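# Switch on the shaker holding four jars

## Task

Turn on the shaker; the four jars already sit on it and it is preset to run for 20 seconds.

## Robot and tools

Robot: two arms, left_arm and right_arm, each ending in a two-finger gripper. The fingers point along the gripper's +z axis and open and close along its y axis. end_effector_position is the point between the finger pads, roughly 1 cm short of the fingertips. Base poses in the scene frame: left_arm (+0.040, +0.237, +0.021) m, quat_wxyz (+1.000, 0, 0, +0.012); right_arm (-0.040, -0.369, +0.037) m, quat_wxyz (+1.000, 0, 0, -0.016). Joint ranges in rad, base to hand: waist -2.618 to 3.054, shoulder 0.000 to 3.142, elbow 0.000 to 3.142 (straight at 2.901), wrist pitch -1.571 to 1.571, wrist yaw -1.571 to 1.571, wrist roll -2.094 to 2.094.

Frames: the scene frame has its origin at table-top height, halfway between the nominal bases, +z up, +x away from the robot over the table, and left_arm on the +y side (not the image left). Every hand pose, velocity, target and wrist-camera pose is given in that arm's own base frame. Fixed cameras and the table use the scene frame.

The 16-number row: left_arm x, y, z, qw, qx, qy, qz, opening, then the same eight for right_arm. Always send all 16, even when one arm is idle. x, y, z are an absolute position for the gripper point in metres, and qw..qz an absolute orientation (w first), both in that arm's base frame, so each half of a row is a pose. Opening runs from -1 (closed) to +1 (fully open, 0.094 m); 0 is a real command, so to keep a gripper unchanged resend its current command. To park an arm, keep sending the exact position and quaternion from the last result before it stopped, plus its opening. To keep an orientation steady, repeat the same quaternion in every row rather than copying the drifting reported one.

execute_actions: actions is a list of actions; each action is a list of up to 15 rows, one per 1/30 s step; a shorter action repeats its final row. Every target must lie within 0.6 m of that gripper's current position along each of the gripper's own axes, or the action is rejected for both arms; the first action is checked against the last reported state. cameras: list of names, ["all"], [] or null (null shows all only when actions is empty). An empty actions list returns the full state and images.

move: target is one row or a list of up to 15 rows (no 0.6 m check). Grippers travel in straight lines, all arriving together, within a 10 s cap. speed: m/s, 0.002 to 2.9, default 0.25, one value or one per target; rotation is capped at twice that in rad/s. blend: metres of corner rounding per target, 0 means stop there. opening_speed: rate of opening change per second on the -1..+1 scale, at least 0.2; use it to close gently. grip_force: per-pad limit in newtons, 10 to 50, one value or one per arm; it persists, and low values close slowly. blocking=false returns after about 0.5 s while the motion continues; a new move takes over from the current point. The result adds a move: line giving the ending (done, off_target, moving, held, fault, possibly naming arms) and any limits (limits=paced means a commanded pose was clipped; limits=held means steps were withheld). Unnamed arms are done. Paths ignore obstacles and the other arm; faster moves lag, stray and hit harder, and a target set deeper past a contact presses harder.

wait: seconds from 0 to 10; arms hold their last command and a running move continues. stop: brakes a running move (needs distance). zoom_image: camera (cam_high, cam_over, cam_left_wrist, cam_right_wrist) and region [x0, y0, x1, y1] in pixels from the top-left, at most 504 by 504, on that camera's newest image. finished_scene: scene = current scene number; irreversible, and the switch must stay on without the robot.

Result lines: per arm, end_effector_position and end_effector_quat_wxyz (base frame), Hand target (where the arm is actually being driven, possibly short of your command, so finish the remainder next call), Tool commands, grip_measured (opening on the -1..+1 scale, reading up to about 2.5 mm wide when empty), Joint positions (last entry is the opening in metres), Joint velocities (may be omitted or say within noise), joint torques (include gravity, offsets and noise; joints 1 to 3 wrap at ±28 N m), motor temperatures, and for action calls some step-by-step positions. Cameras are 896x504; calibration data (K, distortion, T_world_to_cam) is supplied but fixed cameras may be off by a couple of degrees and millimetres, wrist images can lag motion.

Controller behaviour: orientation commands are clipped to 40 degrees from the measured one each step; friction and weight can leave a hand a few centimetres from its target without any contact; small moves may not start; a wrist near the waist axis can make the whole arm swing.

Avoid: fast impacts, hard presses on fixed or heavy objects, anything falling or leaving the table, dropping or releasing moving items, any contact or squeeze between the two arms (the clearance check does not protect grippers or wrist cameras from each other), the wrist-camera cable touching things, paths near an arm's own base, and long stretched or straining poses that heat motors (MOTOR HOT at 75 °C, fold-away fault at 90 °C, collapse at 100 °C). Loose objects may occasionally get nudged by outside pushes.

Each tool is called after "Emit:" by a JSON object that holds its "fn" and its "kwargs".

## Session

Emit:
{"fn": "execute_actions", "kwargs": {"actions": []}}

Scene clock: 0.00 s.
left_arm: end_effector_position=(+0.2811, -0.1225, +0.2811) grip_measured=+1.000 end_effector_quat_wxyz=(+0.741, +0.063, +0.643, +0.180) | right_arm: end_effector_position=(+0.3486, +0.1738, +0.1734) grip_measured=+1.000 end_effector_quat_wxyz=(+0.682, -0.032, +0.718, +0.135)
Joint positions: left_arm=[-0.958 1.079 0.325 1.105 -1.074 0.647 0.094] | right_arm=[0.642 1.466 0.315 1.114 0.401 0.165 0.094]
Joint velocities: within noise
Joint torques (N m): no reading
Motor temperatures (°C): left_arm=[22 28 27 36 23 23 25] | right_arm=[25 29 30 37 25 24 27]
Heat: left arm: 36 °C; right arm: 37 °C.
Hand target: left_arm +0.2810, -0.1229, +0.2835; +0.743, +0.062, +0.642, +0.178 | right_arm +0.3490, +0.1740, +0.1739; +0.681, -0.033, +0.719, +0.134
Tool commands: left_gripper/opening=+1.0 right_gripper/opening=+1.0

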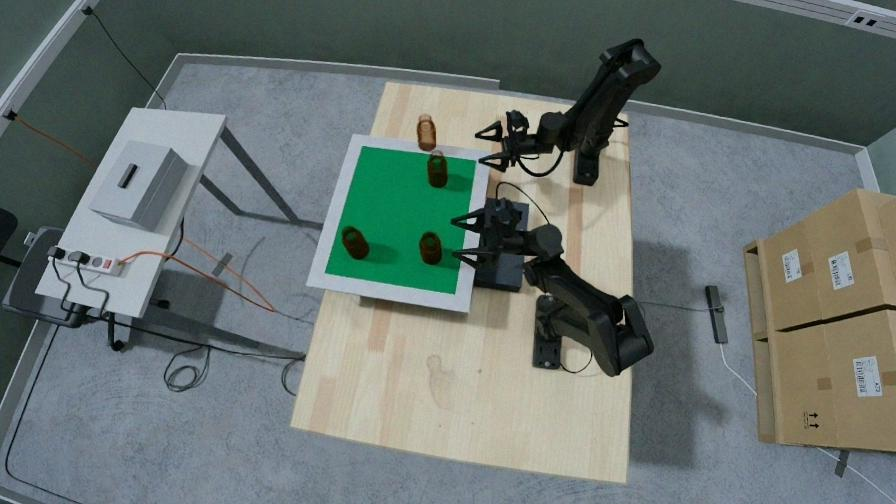

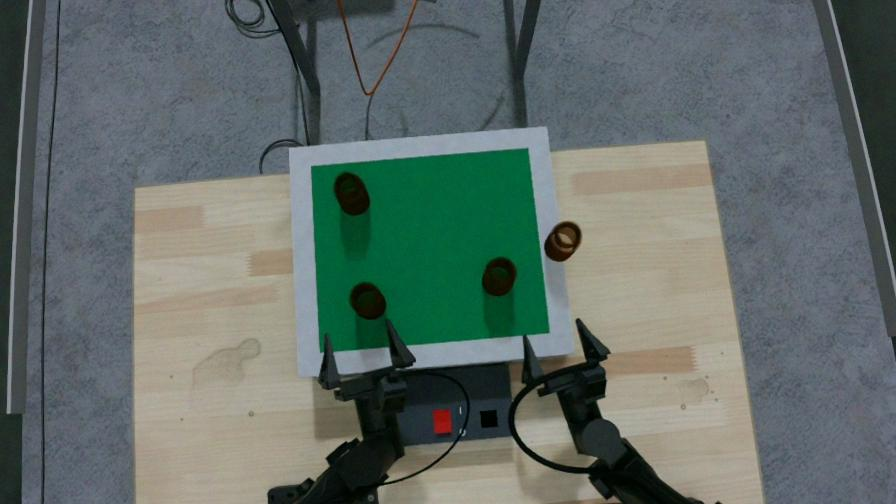

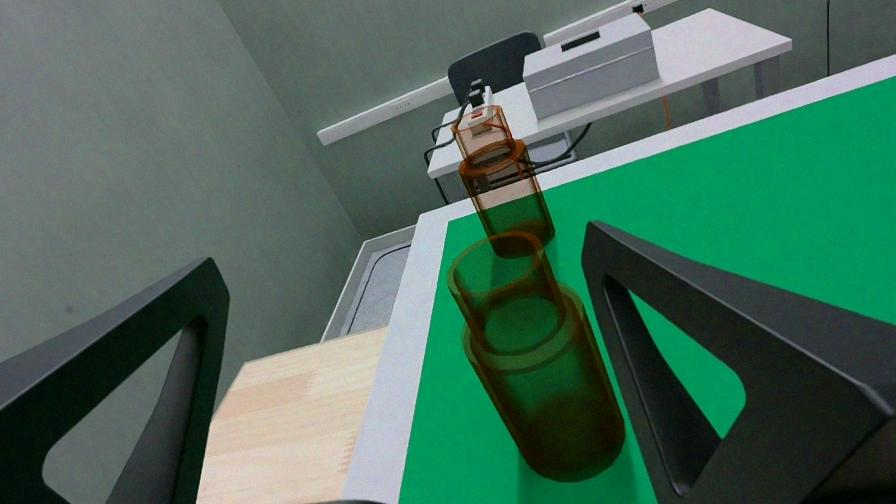

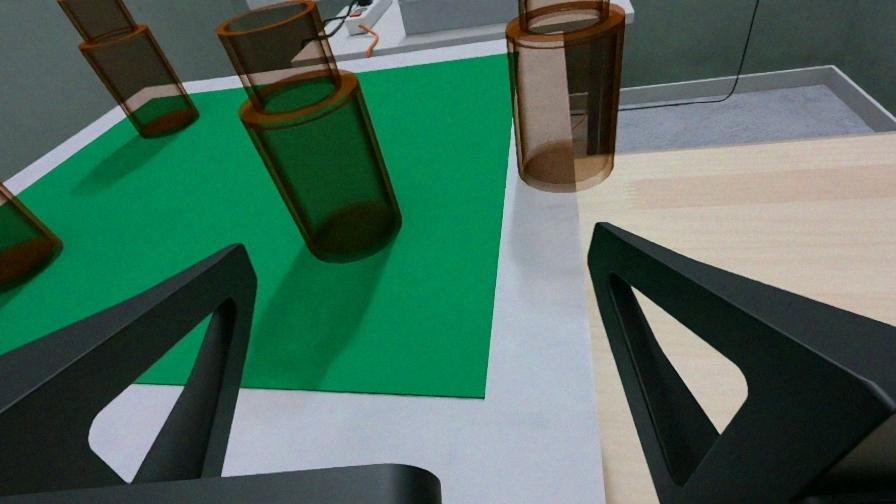

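Emit:
{"fn": "zoom_image", "kwargs": {"camera": "cam_over", "region": [380, 350, 540, 450]}}

Emit:
{"fn": "zoom_image", "kwargs": {"camera": "cam_over", "region": [280, 120, 600, 380]}}

Emit:
{"fn": "zoom_image", "kwargs": {"camera": "cam_right_wrist", "region": [440, 0, 700, 230]}}

Emit:
{"fn": "zoom_image", "kwargs": {"camera": "cam_high", "region": [300, 90, 560, 320]}}

Scaled by 3.150 from the camera's 896x504 image, which has a finer 1280x720 frame.

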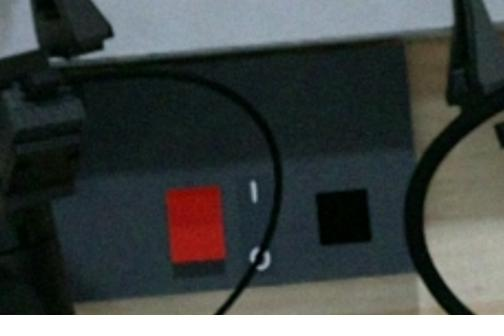

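Scaled by 1.575 from the camera's 896x504 image, which has a finer 1280x720 frame.

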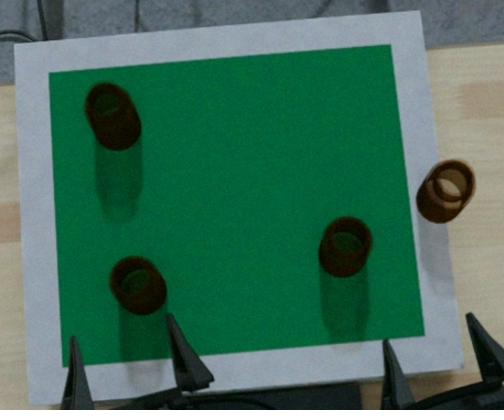

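Scaled by 1.938 from the camera's 896x504 image, which has a finer 1280x720 frame.

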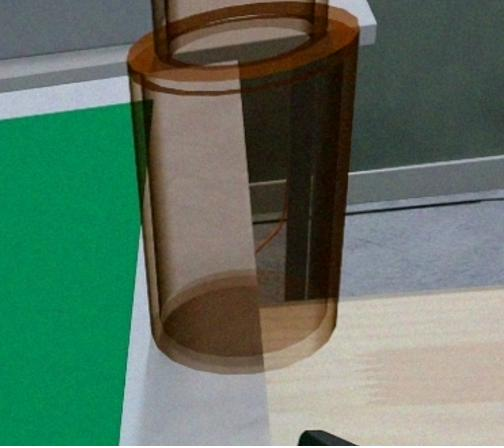

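Scaled by 1.938 from the camera's 896x504 image, which has a finer 1280x720 frame.

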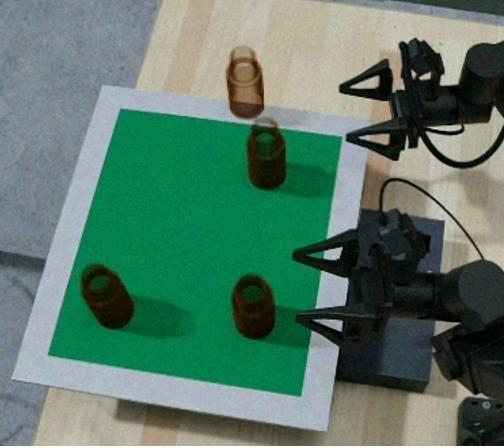

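Emit:
{"fn": "move", "kwargs": {"target": [0.281, -0.1229, 0.2835, 0.743, 0.062, 0.642, 0.178, 1, 0.43, 0.118, 0.285, 0.2566, -0.126, 0.9577, 0.0338, 1], "cameras": ["all"]}}

Scene clock: 83.60 s.
left_arm: end_effector_position=(+0.2811, -0.1225, +0.2811) grip_measured=+1.000 end_effector_quat_wxyz=(+0.741, +0.063, +0.643, +0.180) | right_arm: end_effector_position=(+0.4334, +0.1195, +0.2914) grip_measured=+1.000 end_effector_quat_wxyz=(+0.275, -0.118, +0.953, +0.037)
Joint positions: left_arm=[-0.958 1.079 0.325 1.105 -1.074 0.647 0.094] | right_arm=[0.269 1.889 2.21 -1.33 0.005 0.02 0.094]
Joint torques (N m): left_arm=[-0.08 -2.04 6.75 1.42 0.17 0] | right_arm=[-0.35 -7.77 8.59 1.12 -0.11 -0.06]
Motor temperatures (°C): left_arm=[21 27 28 40 23 22 25] | right_arm=[25 29 30 42 24 24 26]
Heat: left arm: 40 °C; right arm: 42 °C.
Hand target: left_arm +0.2810, -0.1229, +0.2835; +0.743, +0.062, +0.642, +0.178 | right_arm +0.4306, +0.1190, +0.2854; +0.256, -0.122, +0.958, +0.038
Off the commanded pose: left_arm 0.002 m, 0 deg | right_arm 0.007 m, 2 deg.
move: done
camera_calibration:
cam_right_wrist: T_world_to_cam=[[0.202831, -0.978595, 0.0347954, 0.0133495], [-0.971887, -0.196848, 0.129175, 0.412869], [-0.119561, -0.0600179, -0.991011, 0.467228], [0, 0, 0, 1]] pos_world=[0.454417, 0.122378, 0.409232]

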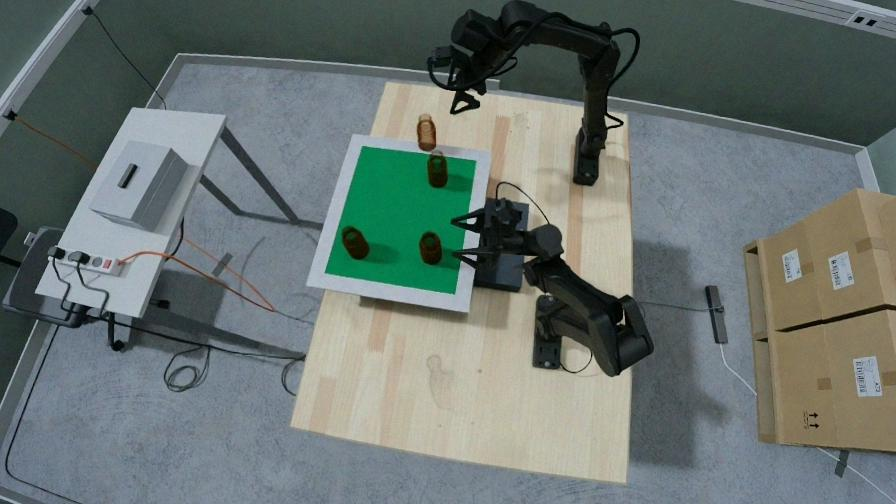

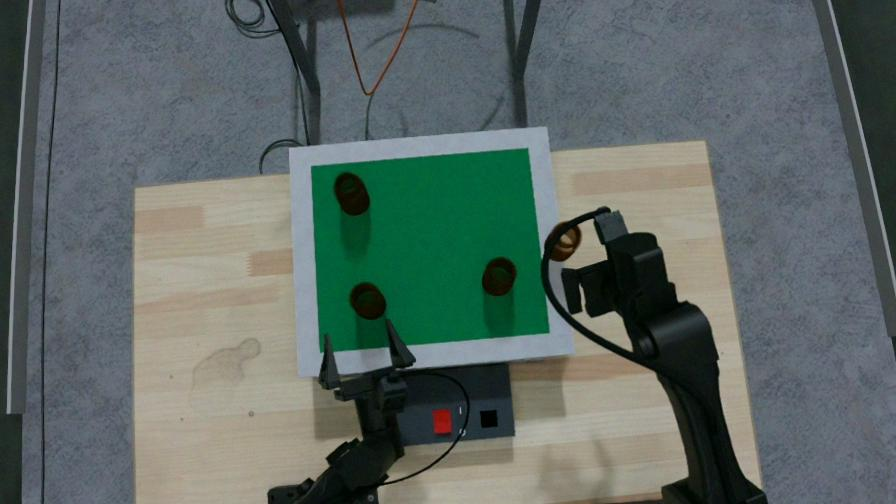

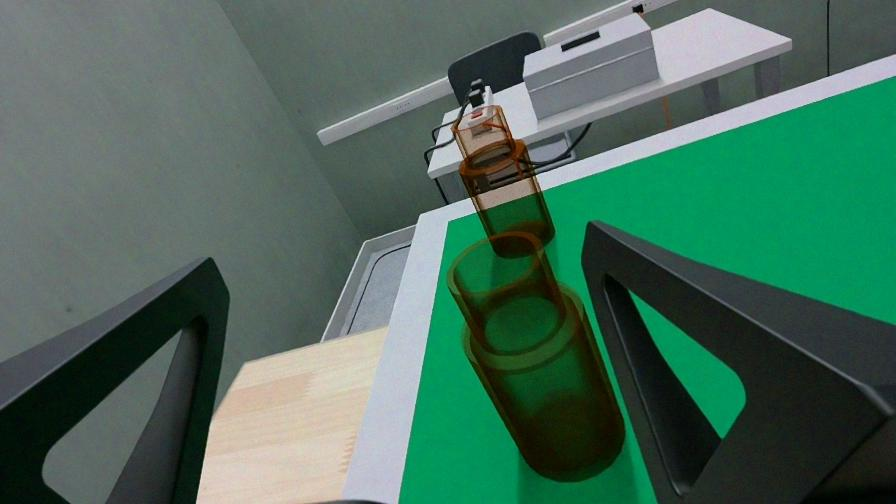

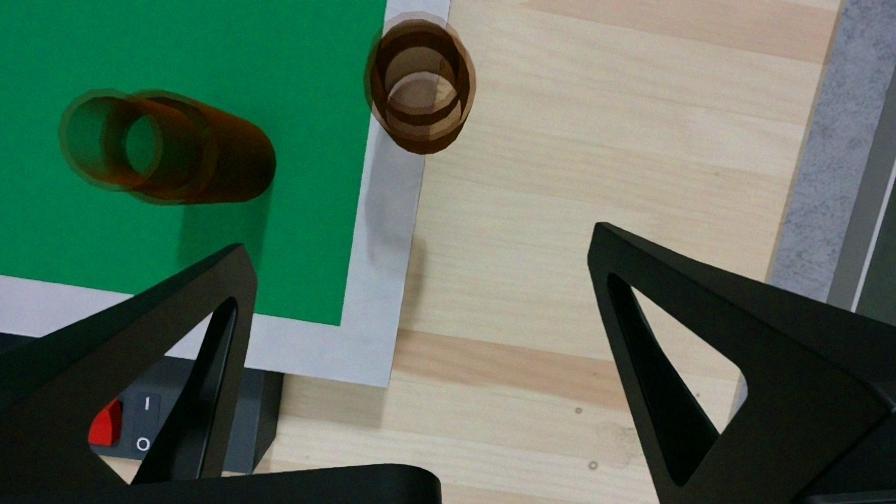

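Emit:
{"fn": "move", "kwargs": {"target": [[0.281, -0.1229, 0.2835, 0.743, 0.062, 0.642, 0.178, 1, 0.442, 0.120, 0.266, 0.2566, -0.126, 0.9577, 0.0338, 1],[0.281, -0.1229, 0.2835, 0.743, 0.062, 0.642, 0.178, 1, 0.502, 0.135, 0.16, 0.2566, -0.126, 0.9577, 0.0338, 1]], "speed": [0.2, 0.08], "blend": [0.01, 0], "cameras": ["cam_high","cam_over","cam_right_wrist"]}}

Scene clock: 106.30 s.
left_arm: end_effector_position=(+0.2811, -0.1225, +0.2811) grip_measured=+1.000 end_effector_quat_wxyz=(+0.741, +0.063, +0.643, +0.180) | right_arm: end_effector_position=(+0.4929, +0.1351, +0.1725) grip_measured=+1.000 end_effector_quat_wxyz=(+0.257, -0.125, +0.958, +0.033)
Joint positions: left_arm=[-0.958 1.079 0.325 1.105 -1.074 0.647 0.094] | right_arm=[0.267 2.024 1.917 -0.938 0.005 0.007 0.094]
Joint torques (N m): left_arm=[-0.08 -2.09 6.71 1.42 0.15 -0.03] | right_arm=[-0.47 -9.98 5.41 1.83 -0.08 -0.05]
Heat: left arm: 40 °C; right arm: 40 °C.
Hand target: left_arm +0.2810, -0.1229, +0.2835; +0.743, +0.062, +0.642, +0.178 | right_arm +0.4997, +0.1352, +0.1599; +0.257, -0.126, +0.958, +0.034
Off the commanded pose: left_arm 0.002 m, 0 deg | right_arm 0.015 m, 0 deg.
move: off_target (right_arm)
camera_calibration:
cam_right_wrist: T_world_to_cam=[[0.214189, -0.975796, 0.0441081, 0.0131506], [-0.964871, -0.204326, 0.16515, 0.480422], [-0.15214, -0.0779319, -0.985282, 0.37484], [0, 0, 0, 1]] pos_world=[0.517757, 0.140207, 0.289402]
Images, in order (width x height): cam_high 896x504, cam_over 896x504, cam_right_wrist 896x504.

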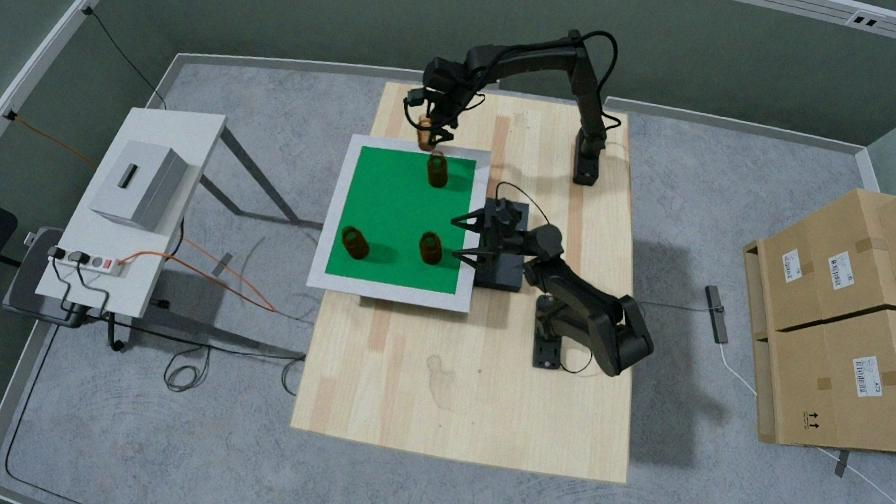

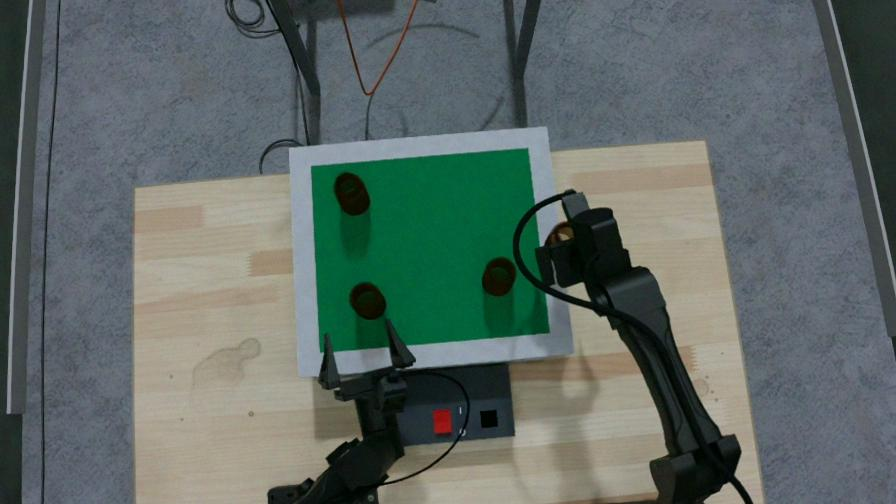

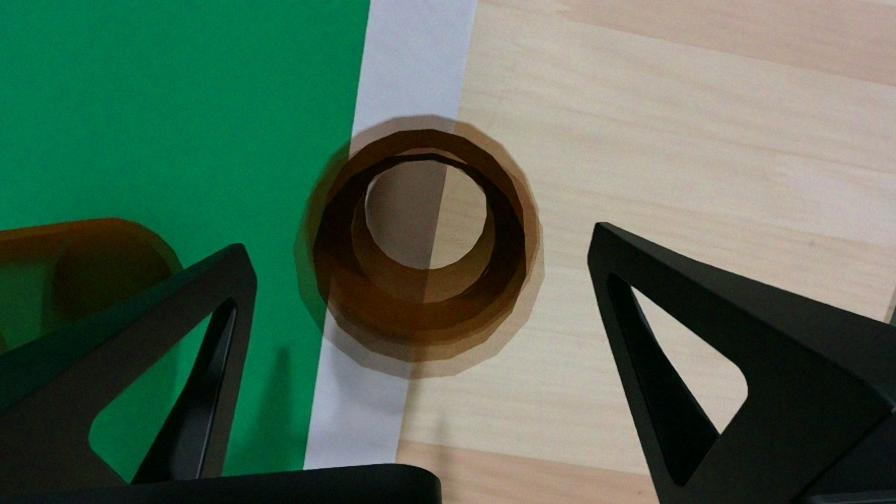

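Emit:
{"fn": "move", "kwargs": {"target": [0.281, -0.1229, 0.2835, 0.743, 0.062, 0.642, 0.178, 1, 0.515, 0.135, 0.145, 0.2566, -0.126, 0.9577, 0.0338, 1], "speed": 0.08, "cameras": ["cam_right_wrist"]}}

Scene clock: 119.53 s.
left_arm: end_effector_position=(+0.2811, -0.1225, +0.2811) grip_measured=+1.000 end_effector_quat_wxyz=(+0.741, +0.063, +0.643, +0.180) | right_arm: end_effector_position=(+0.5040, +0.1323, +0.1510) grip_measured=+1.000 end_effector_quat_wxyz=(+0.250, -0.123, +0.960, +0.030)
Joint positions: left_arm=[-0.958 1.079 0.325 1.105 -1.074 0.647 0.094] | right_arm=[0.257 2.076 1.917 -0.903 0.005 0 0.094]
Joint torques (N m): left_arm=[-0.06 -2.02 6.71 1.43 0.15 -0.01] | right_arm=[-0.46 -9.99 8.21 1.75 -0.1 -0.07]
Heat: left arm: 40 °C; right arm: 42 °C.
Hand target: left_arm +0.2810, -0.1229, +0.2835; +0.743, +0.062, +0.642, +0.178 | right_arm +0.5143, +0.1342, +0.1451; +0.257, -0.125, +0.958, +0.033
Off the commanded pose: left_arm 0.002 m, 0 deg | right_arm 0.013 m, 1 deg.
move: off_target (right_arm)
camera_calibration:
cam_right_wrist: T_world_to_cam=[[0.209618, -0.976609, 0.0479146, 0.0108244], [-0.963259, -0.197842, 0.181635, 0.489918], [-0.167906, -0.0842281, -0.982198, 0.363462], [0, 0, 0, 1]] pos_world=[0.530676, 0.138111, 0.267487]
Images, in order (width x height): cam_right_wrist 896x504.

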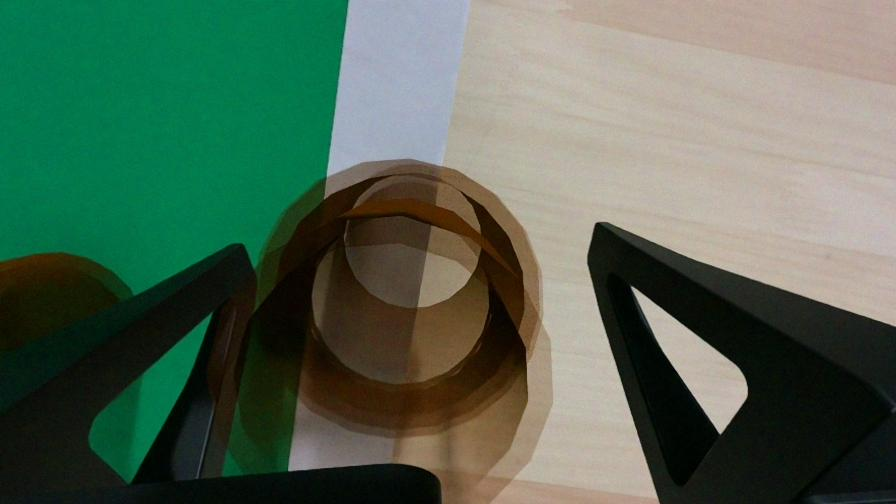

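Emit:
{"fn": "move", "kwargs": {"target": [0.281, -0.1229, 0.2835, 0.743, 0.062, 0.642, 0.178, 1, 0.511, 0.149, 0.147, 0.2566, -0.126, 0.9577, 0.0338, 1], "speed": 0.05, "cameras": ["cam_right_wrist"]}}

Scene clock: 128.57 s.
left_arm: end_effector_position=(+0.2811, -0.1225, +0.2811) grip_measured=+1.000 end_effector_quat_wxyz=(+0.741, +0.063, +0.643, +0.180) | right_arm: end_effector_position=(+0.5020, +0.1397, +0.1510) grip_measured=+1.000 end_effector_quat_wxyz=(+0.250, -0.128, +0.959, +0.028)
Joint positions: left_arm=[-0.958 1.079 0.325 1.105 -1.074 0.647 0.094] | right_arm=[0.275 2.076 1.917 -0.903 0.016 0.007 0.094]
Joint torques (N m): left_arm=[-0.1 -2.03 6.69 1.43 0.14 0] | right_arm=[0.47 -9.94 9.1 1.64 0.03 0.09]
Heat: left arm: 40 °C; right arm: 41 °C.
Hand target: left_arm +0.2810, -0.1229, +0.2835; +0.743, +0.062, +0.642, +0.178 | right_arm +0.5115, +0.1444, +0.1467; +0.257, -0.126, +0.958, +0.027
Off the commanded pose: left_arm 0.002 m, 0 deg | right_arm 0.014 m, 1 deg.
move: off_target (right_arm)
camera_calibration:
cam_right_wrist: T_world_to_cam=[[0.217227, -0.974612, 0.0542517, 0.013419], [-0.961995, -0.204332, 0.181146, 0.489757], [-0.165462, -0.0915398, -0.981959, 0.363492], [0, 0, 0, 1]] pos_world=[0.528373, 0.146425, 0.267488]
Images, in order (width x height): cam_right_wrist 896x504.

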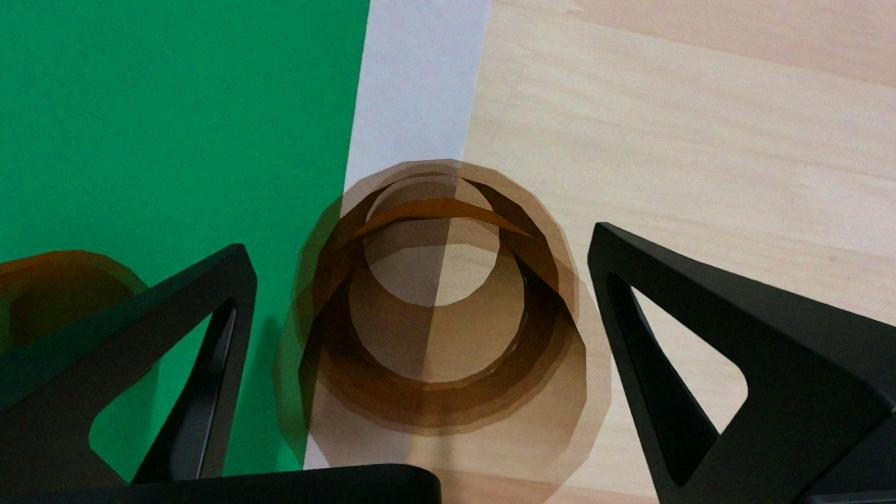

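Emit:
{"fn": "move", "kwargs": {"target": [0.281, -0.1229, 0.2835, 0.743, 0.062, 0.642, 0.178, 1, 0.511, 0.1464, 0.147, 0.2566, -0.126, 0.9577, 0.0338, 0.05], "speed": 0.05, "opening_speed": 0.4, "grip_force": [50, 20], "cameras": ["cam_right_wrist"]}}

Scene clock: 137.53 s.
left_arm: end_effector_position=(+0.2811, -0.1225, +0.2811) grip_measured=+1.000 end_effector_quat_wxyz=(+0.741, +0.063, +0.643, +0.180) | right_arm: end_effector_position=(+0.5027, +0.1382, +0.1512) grip_measured=+0.149 end_effector_quat_wxyz=(+0.251, -0.125, +0.960, +0.027)
Joint positions: left_arm=[-0.958 1.079 0.325 1.105 -1.074 0.647 0.094] | right_arm=[0.272 2.076 1.917 -0.902 0.016 0.008 0.054]
Joint torques (N m): left_arm=[-0.09 -2.06 6.68 1.43 0.17 -0.01] | right_arm=[0.31 -10.04 8.72 1.66 -0.09 0.09]
Heat: left arm: 40 °C; right arm: 41 °C.
Hand target: left_arm +0.2810, -0.1229, +0.2835; +0.743, +0.062, +0.642, +0.178 | right_arm +0.5114, +0.1440, +0.1470; +0.257, -0.124, +0.958, +0.033
Off the commanded pose: left_arm 0.002 m, 0 deg | right_arm 0.012 m, 1 deg.
grip_force (N): 50, 20
move: off_target (right_arm)
camera_calibration:
cam_right_wrist: T_world_to_cam=[[0.212809, -0.97563, 0.0534622, 0.0142909], [-0.963124, -0.200233, 0.179718, 0.490431], [-0.164633, -0.0897363, -0.982264, 0.363031], [0, 0, 0, 1]] pos_world=[0.529072, 0.14472, 0.26769]
Images, in order (width x height): cam_right_wrist 896x504.

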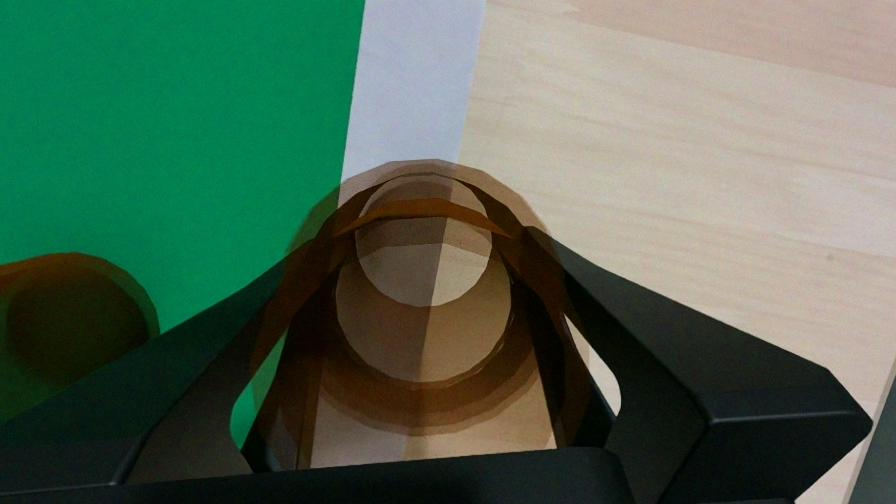

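Emit:
{"fn": "move", "kwargs": {"target": [[0.281, -0.1229, 0.2835, 0.743, 0.062, 0.642, 0.178, 1, 0.508, 0.143, 0.205, 0.2566, -0.126, 0.9577, 0.0338, 0.05],[0.281, -0.1229, 0.2835, 0.743, 0.062, 0.642, 0.178, 1, 0.582, 0.211, 0.205, 0.2566, -0.126, 0.9577, 0.0338, 0.05]], "speed": 0.1, "blend": [0.01, 0], "cameras": ["cam_high","cam_over","cam_right_wrist"]}}

Scene clock: 156.60 s.
left_arm: end_effector_position=(+0.2811, -0.1225, +0.2811) grip_measured=+1.000 end_effector_quat_wxyz=(+0.741, +0.063, +0.643, +0.180) | right_arm: end_effector_position=(+0.5618, +0.2122, +0.1942) grip_measured=+0.149 end_effector_quat_wxyz=(+0.303, -0.137, +0.942, +0.055)
Joint positions: left_arm=[-0.958 1.079 0.325 1.105 -1.074 0.647 0.094] | right_arm=[0.367 2.533 2.825 -1.237 0.025 0.069 0.054]
Joint torques (N m): left_arm=[-0.18 -2.02 6.65 1.44 0.17 0.02] | right_arm=[0.2 -13.16 9.47 2.25 0.14 0.1]
Heat: left arm: 40 °C; right arm: 41 °C.
Hand target: left_arm +0.2810, -0.1229, +0.2835; +0.743, +0.062, +0.642, +0.178 | right_arm +0.5781, +0.2176, +0.2037; +0.339, -0.130, +0.930, +0.058
Off the commanded pose: left_arm 0.002 m, 0 deg | right_arm 0.023 m, 6 deg.
elbow stopped short (right arm): the move would have taken joint 3 (elbow) straighter than the controller allows.
grip_force (N): 50, 20
move: off_target (right_arm)
camera_calibration:
cam_right_wrist: T_world_to_cam=[[0.24645, -0.968985, 0.0181927, 0.0581547], [-0.967255, -0.244748, 0.0671977, 0.58803], [-0.0606609, -0.0341579, -0.997574, 0.35441], [0, 0, 0, 1]] pos_world=[0.575942, 0.212376, 0.312978]
Images, in order (width x height): cam_high 896x504, cam_over 896x504, cam_right_wrist 896x504.

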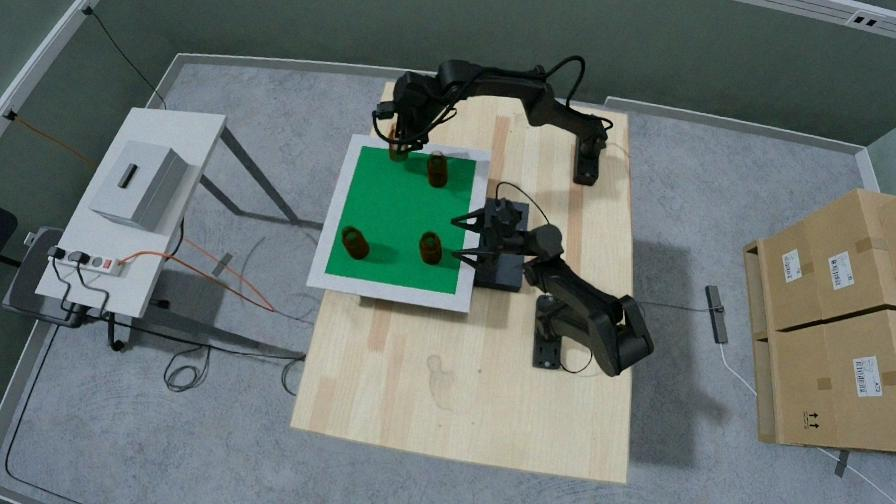

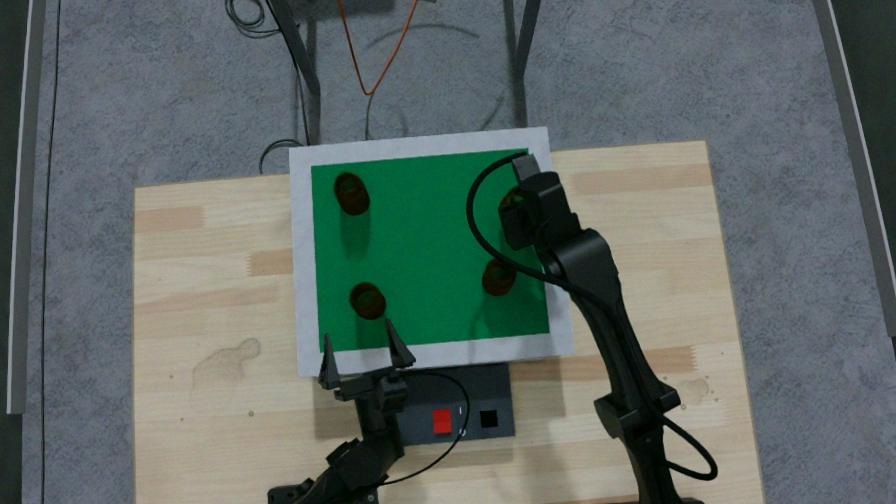

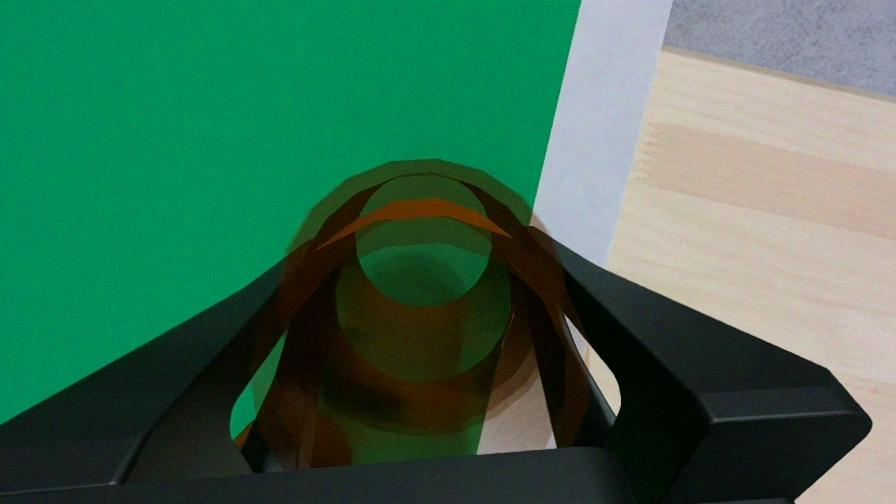

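Emit:
{"fn": "move", "kwargs": {"target": [[0.281, -0.1229, 0.2835, 0.743, 0.062, 0.642, 0.178, 1, 0.558, 0.228, 0.19, 0.2566, -0.126, 0.9577, 0.0338, 0.05],[0.281, -0.1229, 0.2835, 0.743, 0.062, 0.642, 0.178, 1, 0.56, 0.228, 0.158, 0.2566, -0.126, 0.9577, 0.0338, 0.05]], "speed": 0.08, "blend": [0.01, 0], "cameras": ["cam_high","cam_right_wrist"]}}

Emit:
{"fn": "zoom_image", "kwargs": {"camera": "cam_high", "region": [360, 100, 480, 200]}}

Scene clock: 176.90 s.
left_arm: end_effector_position=(+0.2811, -0.1225, +0.2811) grip_measured=+1.000 end_effector_quat_wxyz=(+0.741, +0.063, +0.643, +0.180) | right_arm: end_effector_position=(+0.5595, +0.2282, +0.1606) grip_measured=+0.149 end_effector_quat_wxyz=(+0.278, -0.130, +0.951, +0.046)
Joint positions: left_arm=[-0.958 1.079 0.325 1.105 -1.074 0.647 0.094] | right_arm=[0.402 2.593 2.828 -1.237 0.056 0.114 0.054]
Joint torques (N m): left_arm=[-0.12 -2.11 6.69 1.41 0.16 0.01] | right_arm=[0.29 -13.75 9.33 1.33 0.17 0.11]
Motor temperatures (°C): left_arm=[21 26 28 40 22 22 24] | right_arm=[24 36 34 44 24 24 26]
Heat: left arm: 40 °C; right arm: 44 °C.
Hand target: left_arm +0.2810, -0.1229, +0.2835; +0.743, +0.062, +0.642, +0.178 | right_arm +0.5595, +0.2274, +0.1579; +0.276, -0.126, +0.952, +0.039
Off the commanded pose: left_arm 0.002 m, 0 deg | right_arm 0.003 m, 3 deg.
elbow stopped short (right arm): the move would have taken joint 3 (elbow) straighter than the controller allows.
grip_force (N): 50, 20
move: off_target (right_arm)
camera_calibration:
cam_right_wrist: T_world_to_cam=[[0.229332, -0.97299, 0.0264099, 0.083984], [-0.966878, -0.2246, 0.121253, 0.578403], [-0.112046, -0.0533424, -0.99227, 0.353622], [0, 0, 0, 1]] pos_world=[0.579607, 0.230488, 0.278537]
Images, in order (width x height): cam_high 896x504, cam_right_wrist 896x504.

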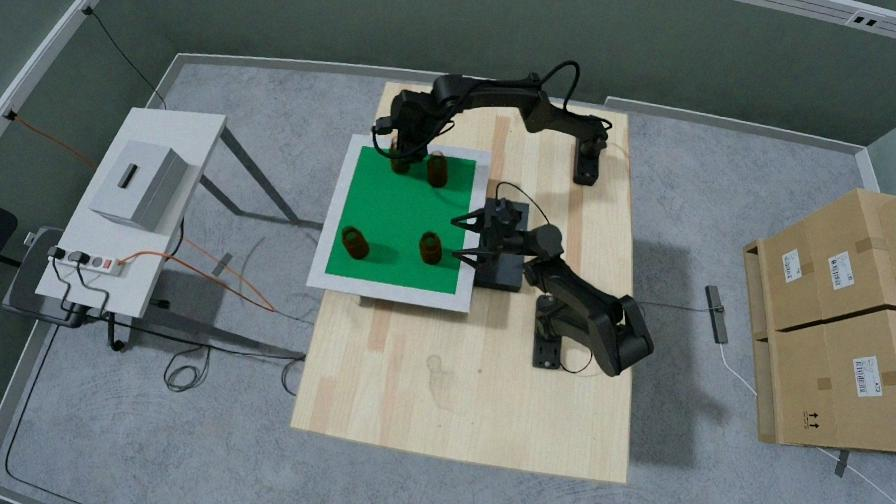

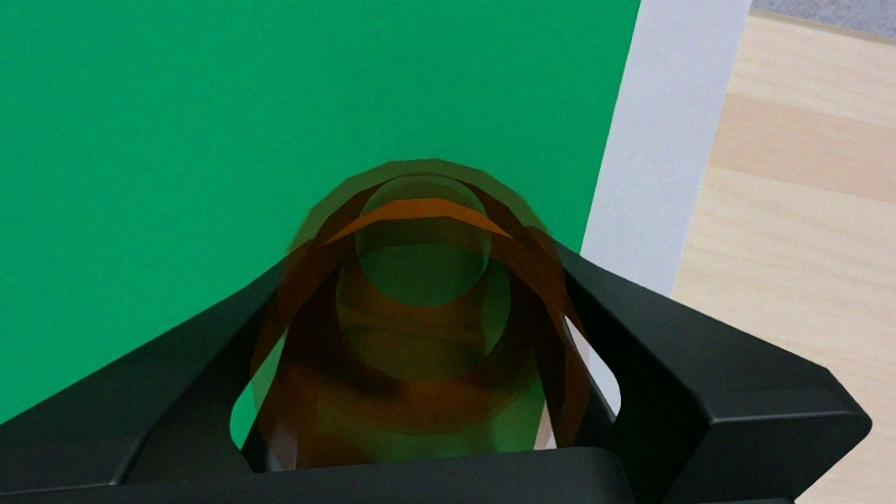

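Scaled by 4.200 from the camera's 896x504 image, which has a finer 1280x720 frame.

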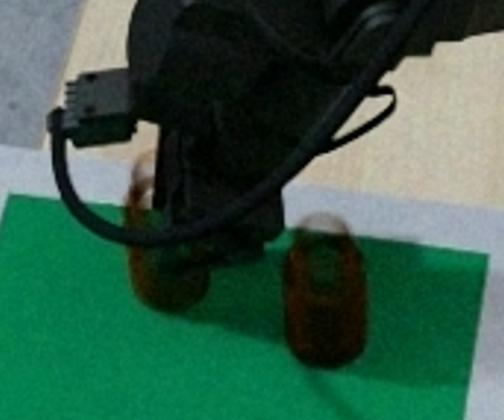

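Emit:
{"fn": "move", "kwargs": {"target": [0.281, -0.1229, 0.2835, 0.743, 0.062, 0.642, 0.178, 1, 0.555, 0.228, 0.144, 0.25, -0.126, 0.9595, 0.0338, 0.05], "speed": 0.04, "cameras": ["cam_high","cam_right_wrist"]}}

Emit:
{"fn": "zoom_image", "kwargs": {"camera": "cam_high", "region": [360, 100, 480, 200]}}

Scene clock: 186.87 s.
left_arm: end_effector_position=(+0.2811, -0.1225, +0.2811) grip_measured=+1.000 end_effector_quat_wxyz=(+0.741, +0.063, +0.643, +0.180) | right_arm: end_effector_position=(+0.5574, +0.2274, +0.1592) grip_measured=+0.149 end_effector_quat_wxyz=(+0.273, -0.127, +0.953, +0.045)
Joint positions: left_arm=[-0.958 1.079 0.325 1.105 -1.074 0.647 0.094] | right_arm=[0.402 2.593 2.828 -1.248 0.056 0.122 0.054]
Joint torques (N m): left_arm=[-0.13 -2.04 6.69 1.43 0.16 0] | right_arm=[0.59 -12.96 7.65 1.27 0.16 0.1]
Heat: left arm: 40 °C; right arm: 42 °C.
Hand target: left_arm +0.2810, -0.1229, +0.2835; +0.743, +0.062, +0.642, +0.178 | right_arm +0.5542, +0.2276, +0.1440; +0.256, -0.126, +0.958, +0.035
Off the commanded pose: left_arm 0.002 m, 0 deg | right_arm 0.015 m, 3 deg.
grip_force (N): 50, 20
move: off_target (right_arm)
camera_calibration:
cam_right_wrist: T_world_to_cam=[[0.223321, -0.974443, 0.0242655, 0.0877352], [-0.966914, -0.21831, 0.131975, 0.573256], [-0.123305, -0.0529355, -0.990956, 0.357849], [0, 0, 0, 1]] pos_world=[0.578821, 0.229583, 0.276828]
Images, in order (width x height): cam_high 896x504, cam_right_wrist 896x504.

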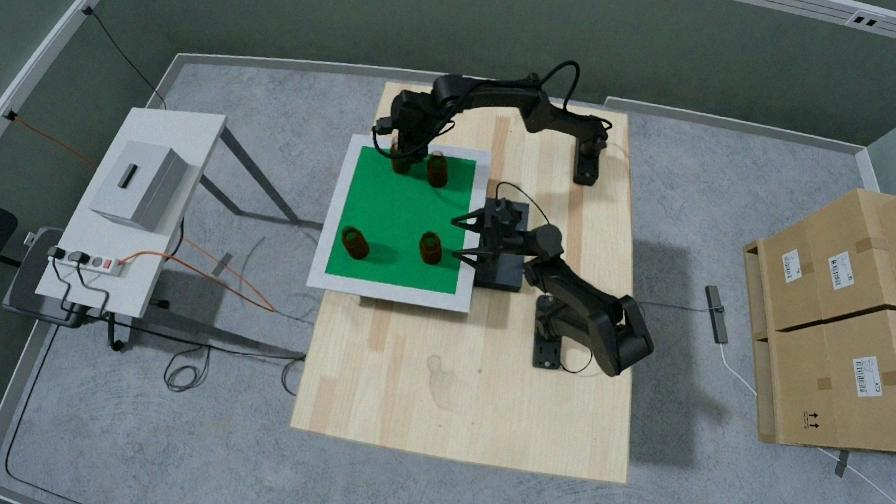

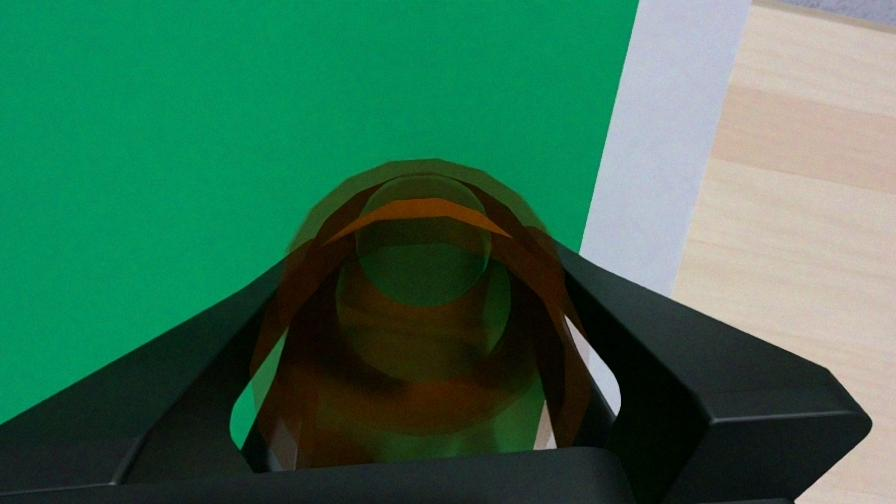

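Scaled by 4.200 from the camera's 896x504 image, which has a finer 1280x720 frame.

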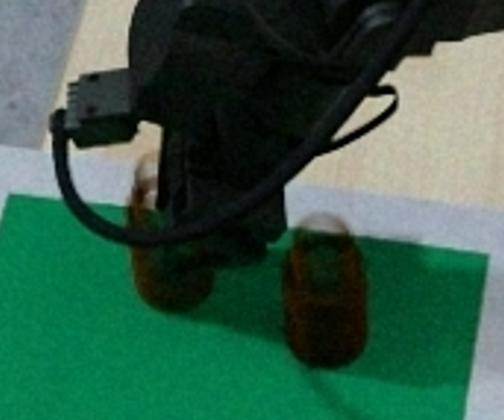

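Emit:
{"fn": "move", "kwargs": {"target": [0.281, -0.1229, 0.2835, 0.743, 0.062, 0.642, 0.178, 1, 0.553, 0.228, 0.134, 0.25, -0.126, 0.9595, 0.0338, 0.05], "speed": 0.04}}

Scene clock: 195.87 s.
left_arm: end_effector_position=(+0.2811, -0.1225, +0.2811) grip_measured=+1.000 end_effector_quat_wxyz=(+0.741, +0.063, +0.643, +0.180) | right_arm: end_effector_position=(+0.5562, +0.2291, +0.1519) grip_measured=+0.149 end_effector_quat_wxyz=(+0.268, -0.128, +0.954, +0.038)
Joint positions: left_arm=[-0.958 1.079 0.325 1.105 -1.074 0.647 0.094] | right_arm=[0.41 2.585 2.788 -1.23 0.07 0.123 0.054]
Joint torques (N m): left_arm=[-0.06 -2.11 6.74 1.43 0.16 0.02] | right_arm=[0.12 -14.69 3.02 1.49 0.05 0.13]
Heat: left arm: 40 °C; right arm: 41 °C.
Hand target: left_arm +0.2810, -0.1229, +0.2835; +0.743, +0.062, +0.642, +0.178 | right_arm +0.5526, +0.2279, +0.1345; +0.248, -0.126, +0.960, +0.032
Off the commanded pose: left_arm 0.002 m, 0 deg | right_arm 0.018 m, 2 deg.
grip_force (N): 50, 20
move: off_target (right_arm)

Emit:
{"fn": "move", "kwargs": {"target": [0.281, -0.1229, 0.2835, 0.743, 0.062, 0.642, 0.178, 1, 0.553, 0.228, 0.126, 0.25, -0.126, 0.9595, 0.0338, 0.05], "speed": 0.04, "cameras": ["cam_high","cam_right_wrist"]}}

Emit:
{"fn": "zoom_image", "kwargs": {"camera": "cam_high", "region": [360, 100, 480, 200]}}

Scene clock: 203.97 s.
left_arm: end_effector_position=(+0.2811, -0.1225, +0.2811) grip_measured=+1.000 end_effector_quat_wxyz=(+0.741, +0.063, +0.643, +0.180) | right_arm: end_effector_position=(+0.5566, +0.2291, +0.1517) grip_measured=+0.149 end_effector_quat_wxyz=(+0.276, -0.128, +0.952, +0.040)
Joint positions: left_arm=[-0.958 1.079 0.325 1.105 -1.074 0.647 0.094] | right_arm=[0.41 2.509 2.628 -1.13 0.071 0.123 0.054]
Joint torques (N m): left_arm=[-0.12 -2 6.65 1.43 0.16 0] | right_arm=[0.06 -13.81 2.93 1.52 0.04 0.11]
Heat: left arm: 40 °C; right arm: 41 °C.
Hand target: left_arm +0.2810, -0.1229, +0.2835; +0.743, +0.062, +0.642, +0.178 | right_arm +0.5522, +0.2273, +0.1268; +0.249, -0.126, +0.960, +0.033
Off the commanded pose: left_arm 0.002 m, 0 deg | right_arm 0.026 m, 3 deg.
grip_force (N): 50, 20
move: off_target (right_arm)
camera_calibration:
cam_right_wrist: T_world_to_cam=[[0.221357, -0.974542, 0.0356221, 0.0891063], [-0.968295, -0.215308, 0.126682, 0.574802], [-0.115787, -0.0625347, -0.991304, 0.348556], [0, 0, 0, 1]] pos_world=[0.577212, 0.232394, 0.269534]
Images, in order (width x height): cam_high 896x504, cam_right_wrist 896x504.

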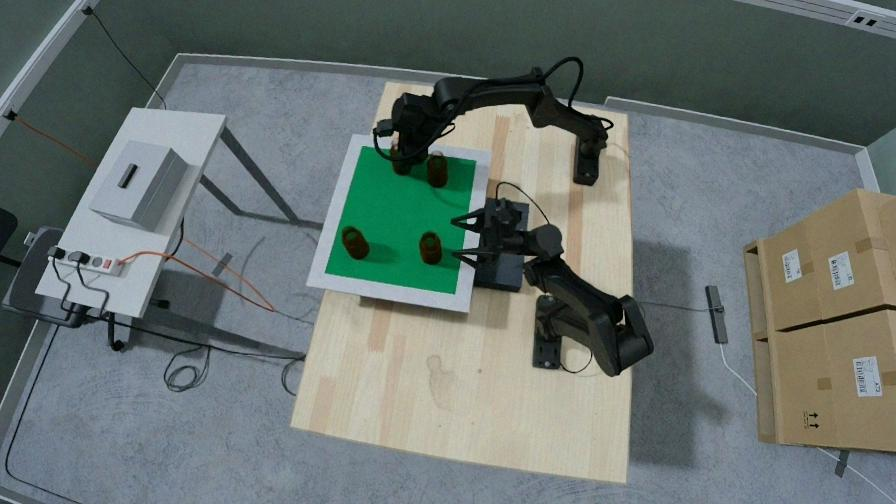

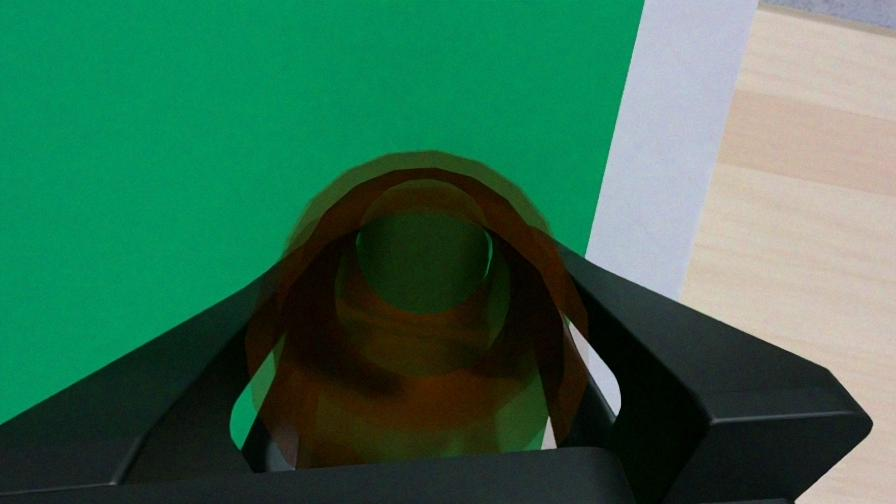

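Scaled by 4.200 from the camera's 896x504 image, which has a finer 1280x720 frame.

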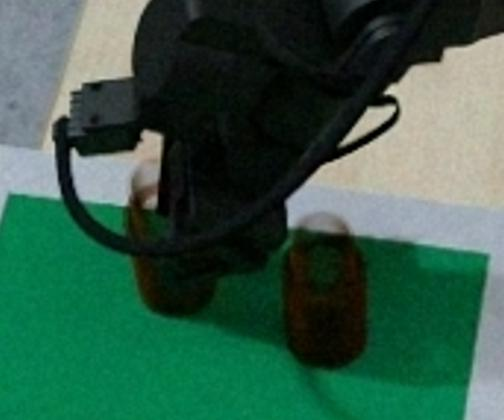

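Emit:
{"fn": "move", "kwargs": {"target": [0.281, -0.1229, 0.2835, 0.743, 0.062, 0.642, 0.178, 1, 0.553, 0.228, 0.136, 0.25, -0.126, 0.9595, 0.0338, 0.6], "speed": 0.04, "opening_speed": 0.4, "cameras": ["cam_high","cam_right_wrist"]}}

Scene clock: 214.03 s.
left_arm: end_effector_position=(+0.2811, -0.1225, +0.2811) grip_measured=+1.000 end_effector_quat_wxyz=(+0.741, +0.063, +0.643, +0.180) | right_arm: end_effector_position=(+0.5567, +0.2303, +0.1522) grip_measured=+0.599 end_effector_quat_wxyz=(+0.275, -0.128, +0.952, +0.043)
Joint positions: left_arm=[-0.958 1.079 0.325 1.105 -1.074 0.647 0.094] | right_arm=[0.41 2.519 2.651 -1.142 0.065 0.125 0.075]
Joint torques (N m): left_arm=[-0.14 -2.07 6.69 1.44 0.16 0] | right_arm=[-0.02 -12.31 9.36 1.11 0.01 0.09]
Heat: left arm: 40 °C; right arm: 40 °C.
Hand target: left_arm +0.2810, -0.1229, +0.2835; +0.743, +0.062, +0.642, +0.178 | right_arm +0.5523, +0.2288, +0.1356; +0.251, -0.127, +0.959, +0.037
Off the commanded pose: left_arm 0.002 m, 0 deg | right_arm 0.017 m, 3 deg.
grip_force (N): 50, 20
move: off_target (right_arm)
camera_calibration:
cam_right_wrist: T_world_to_cam=[[0.223334, -0.97429, 0.0296887, 0.0899806], [-0.967585, -0.217907, 0.127654, 0.57519], [-0.117903, -0.0572358, -0.991374, 0.349141], [0, 0, 0, 1]] pos_world=[0.577615, 0.232989, 0.270032]
Images, in order (width x height): cam_high 896x504, cam_right_wrist 896x504.

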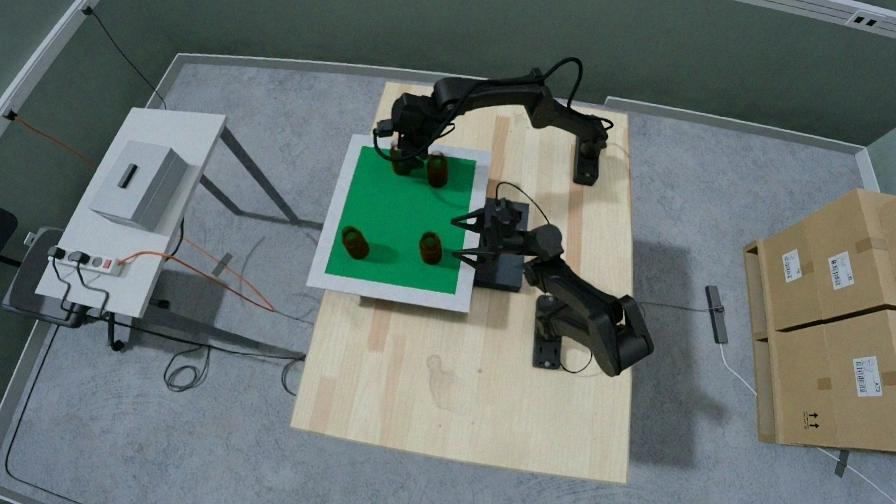

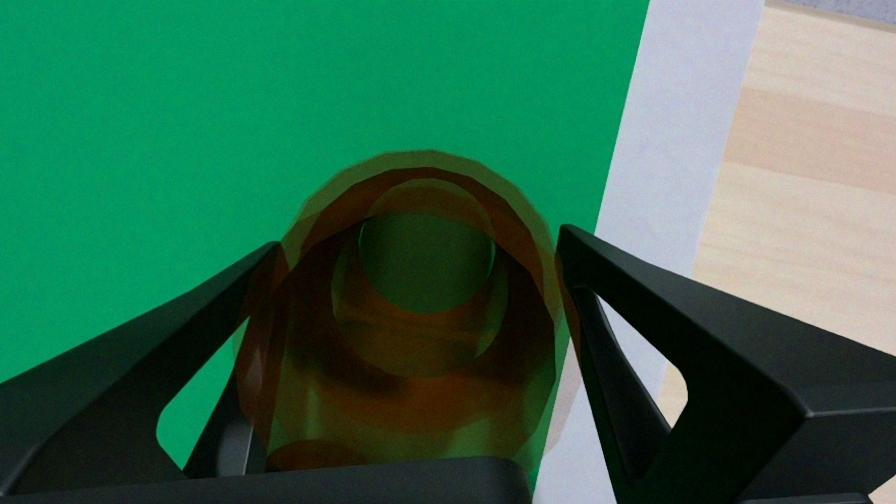

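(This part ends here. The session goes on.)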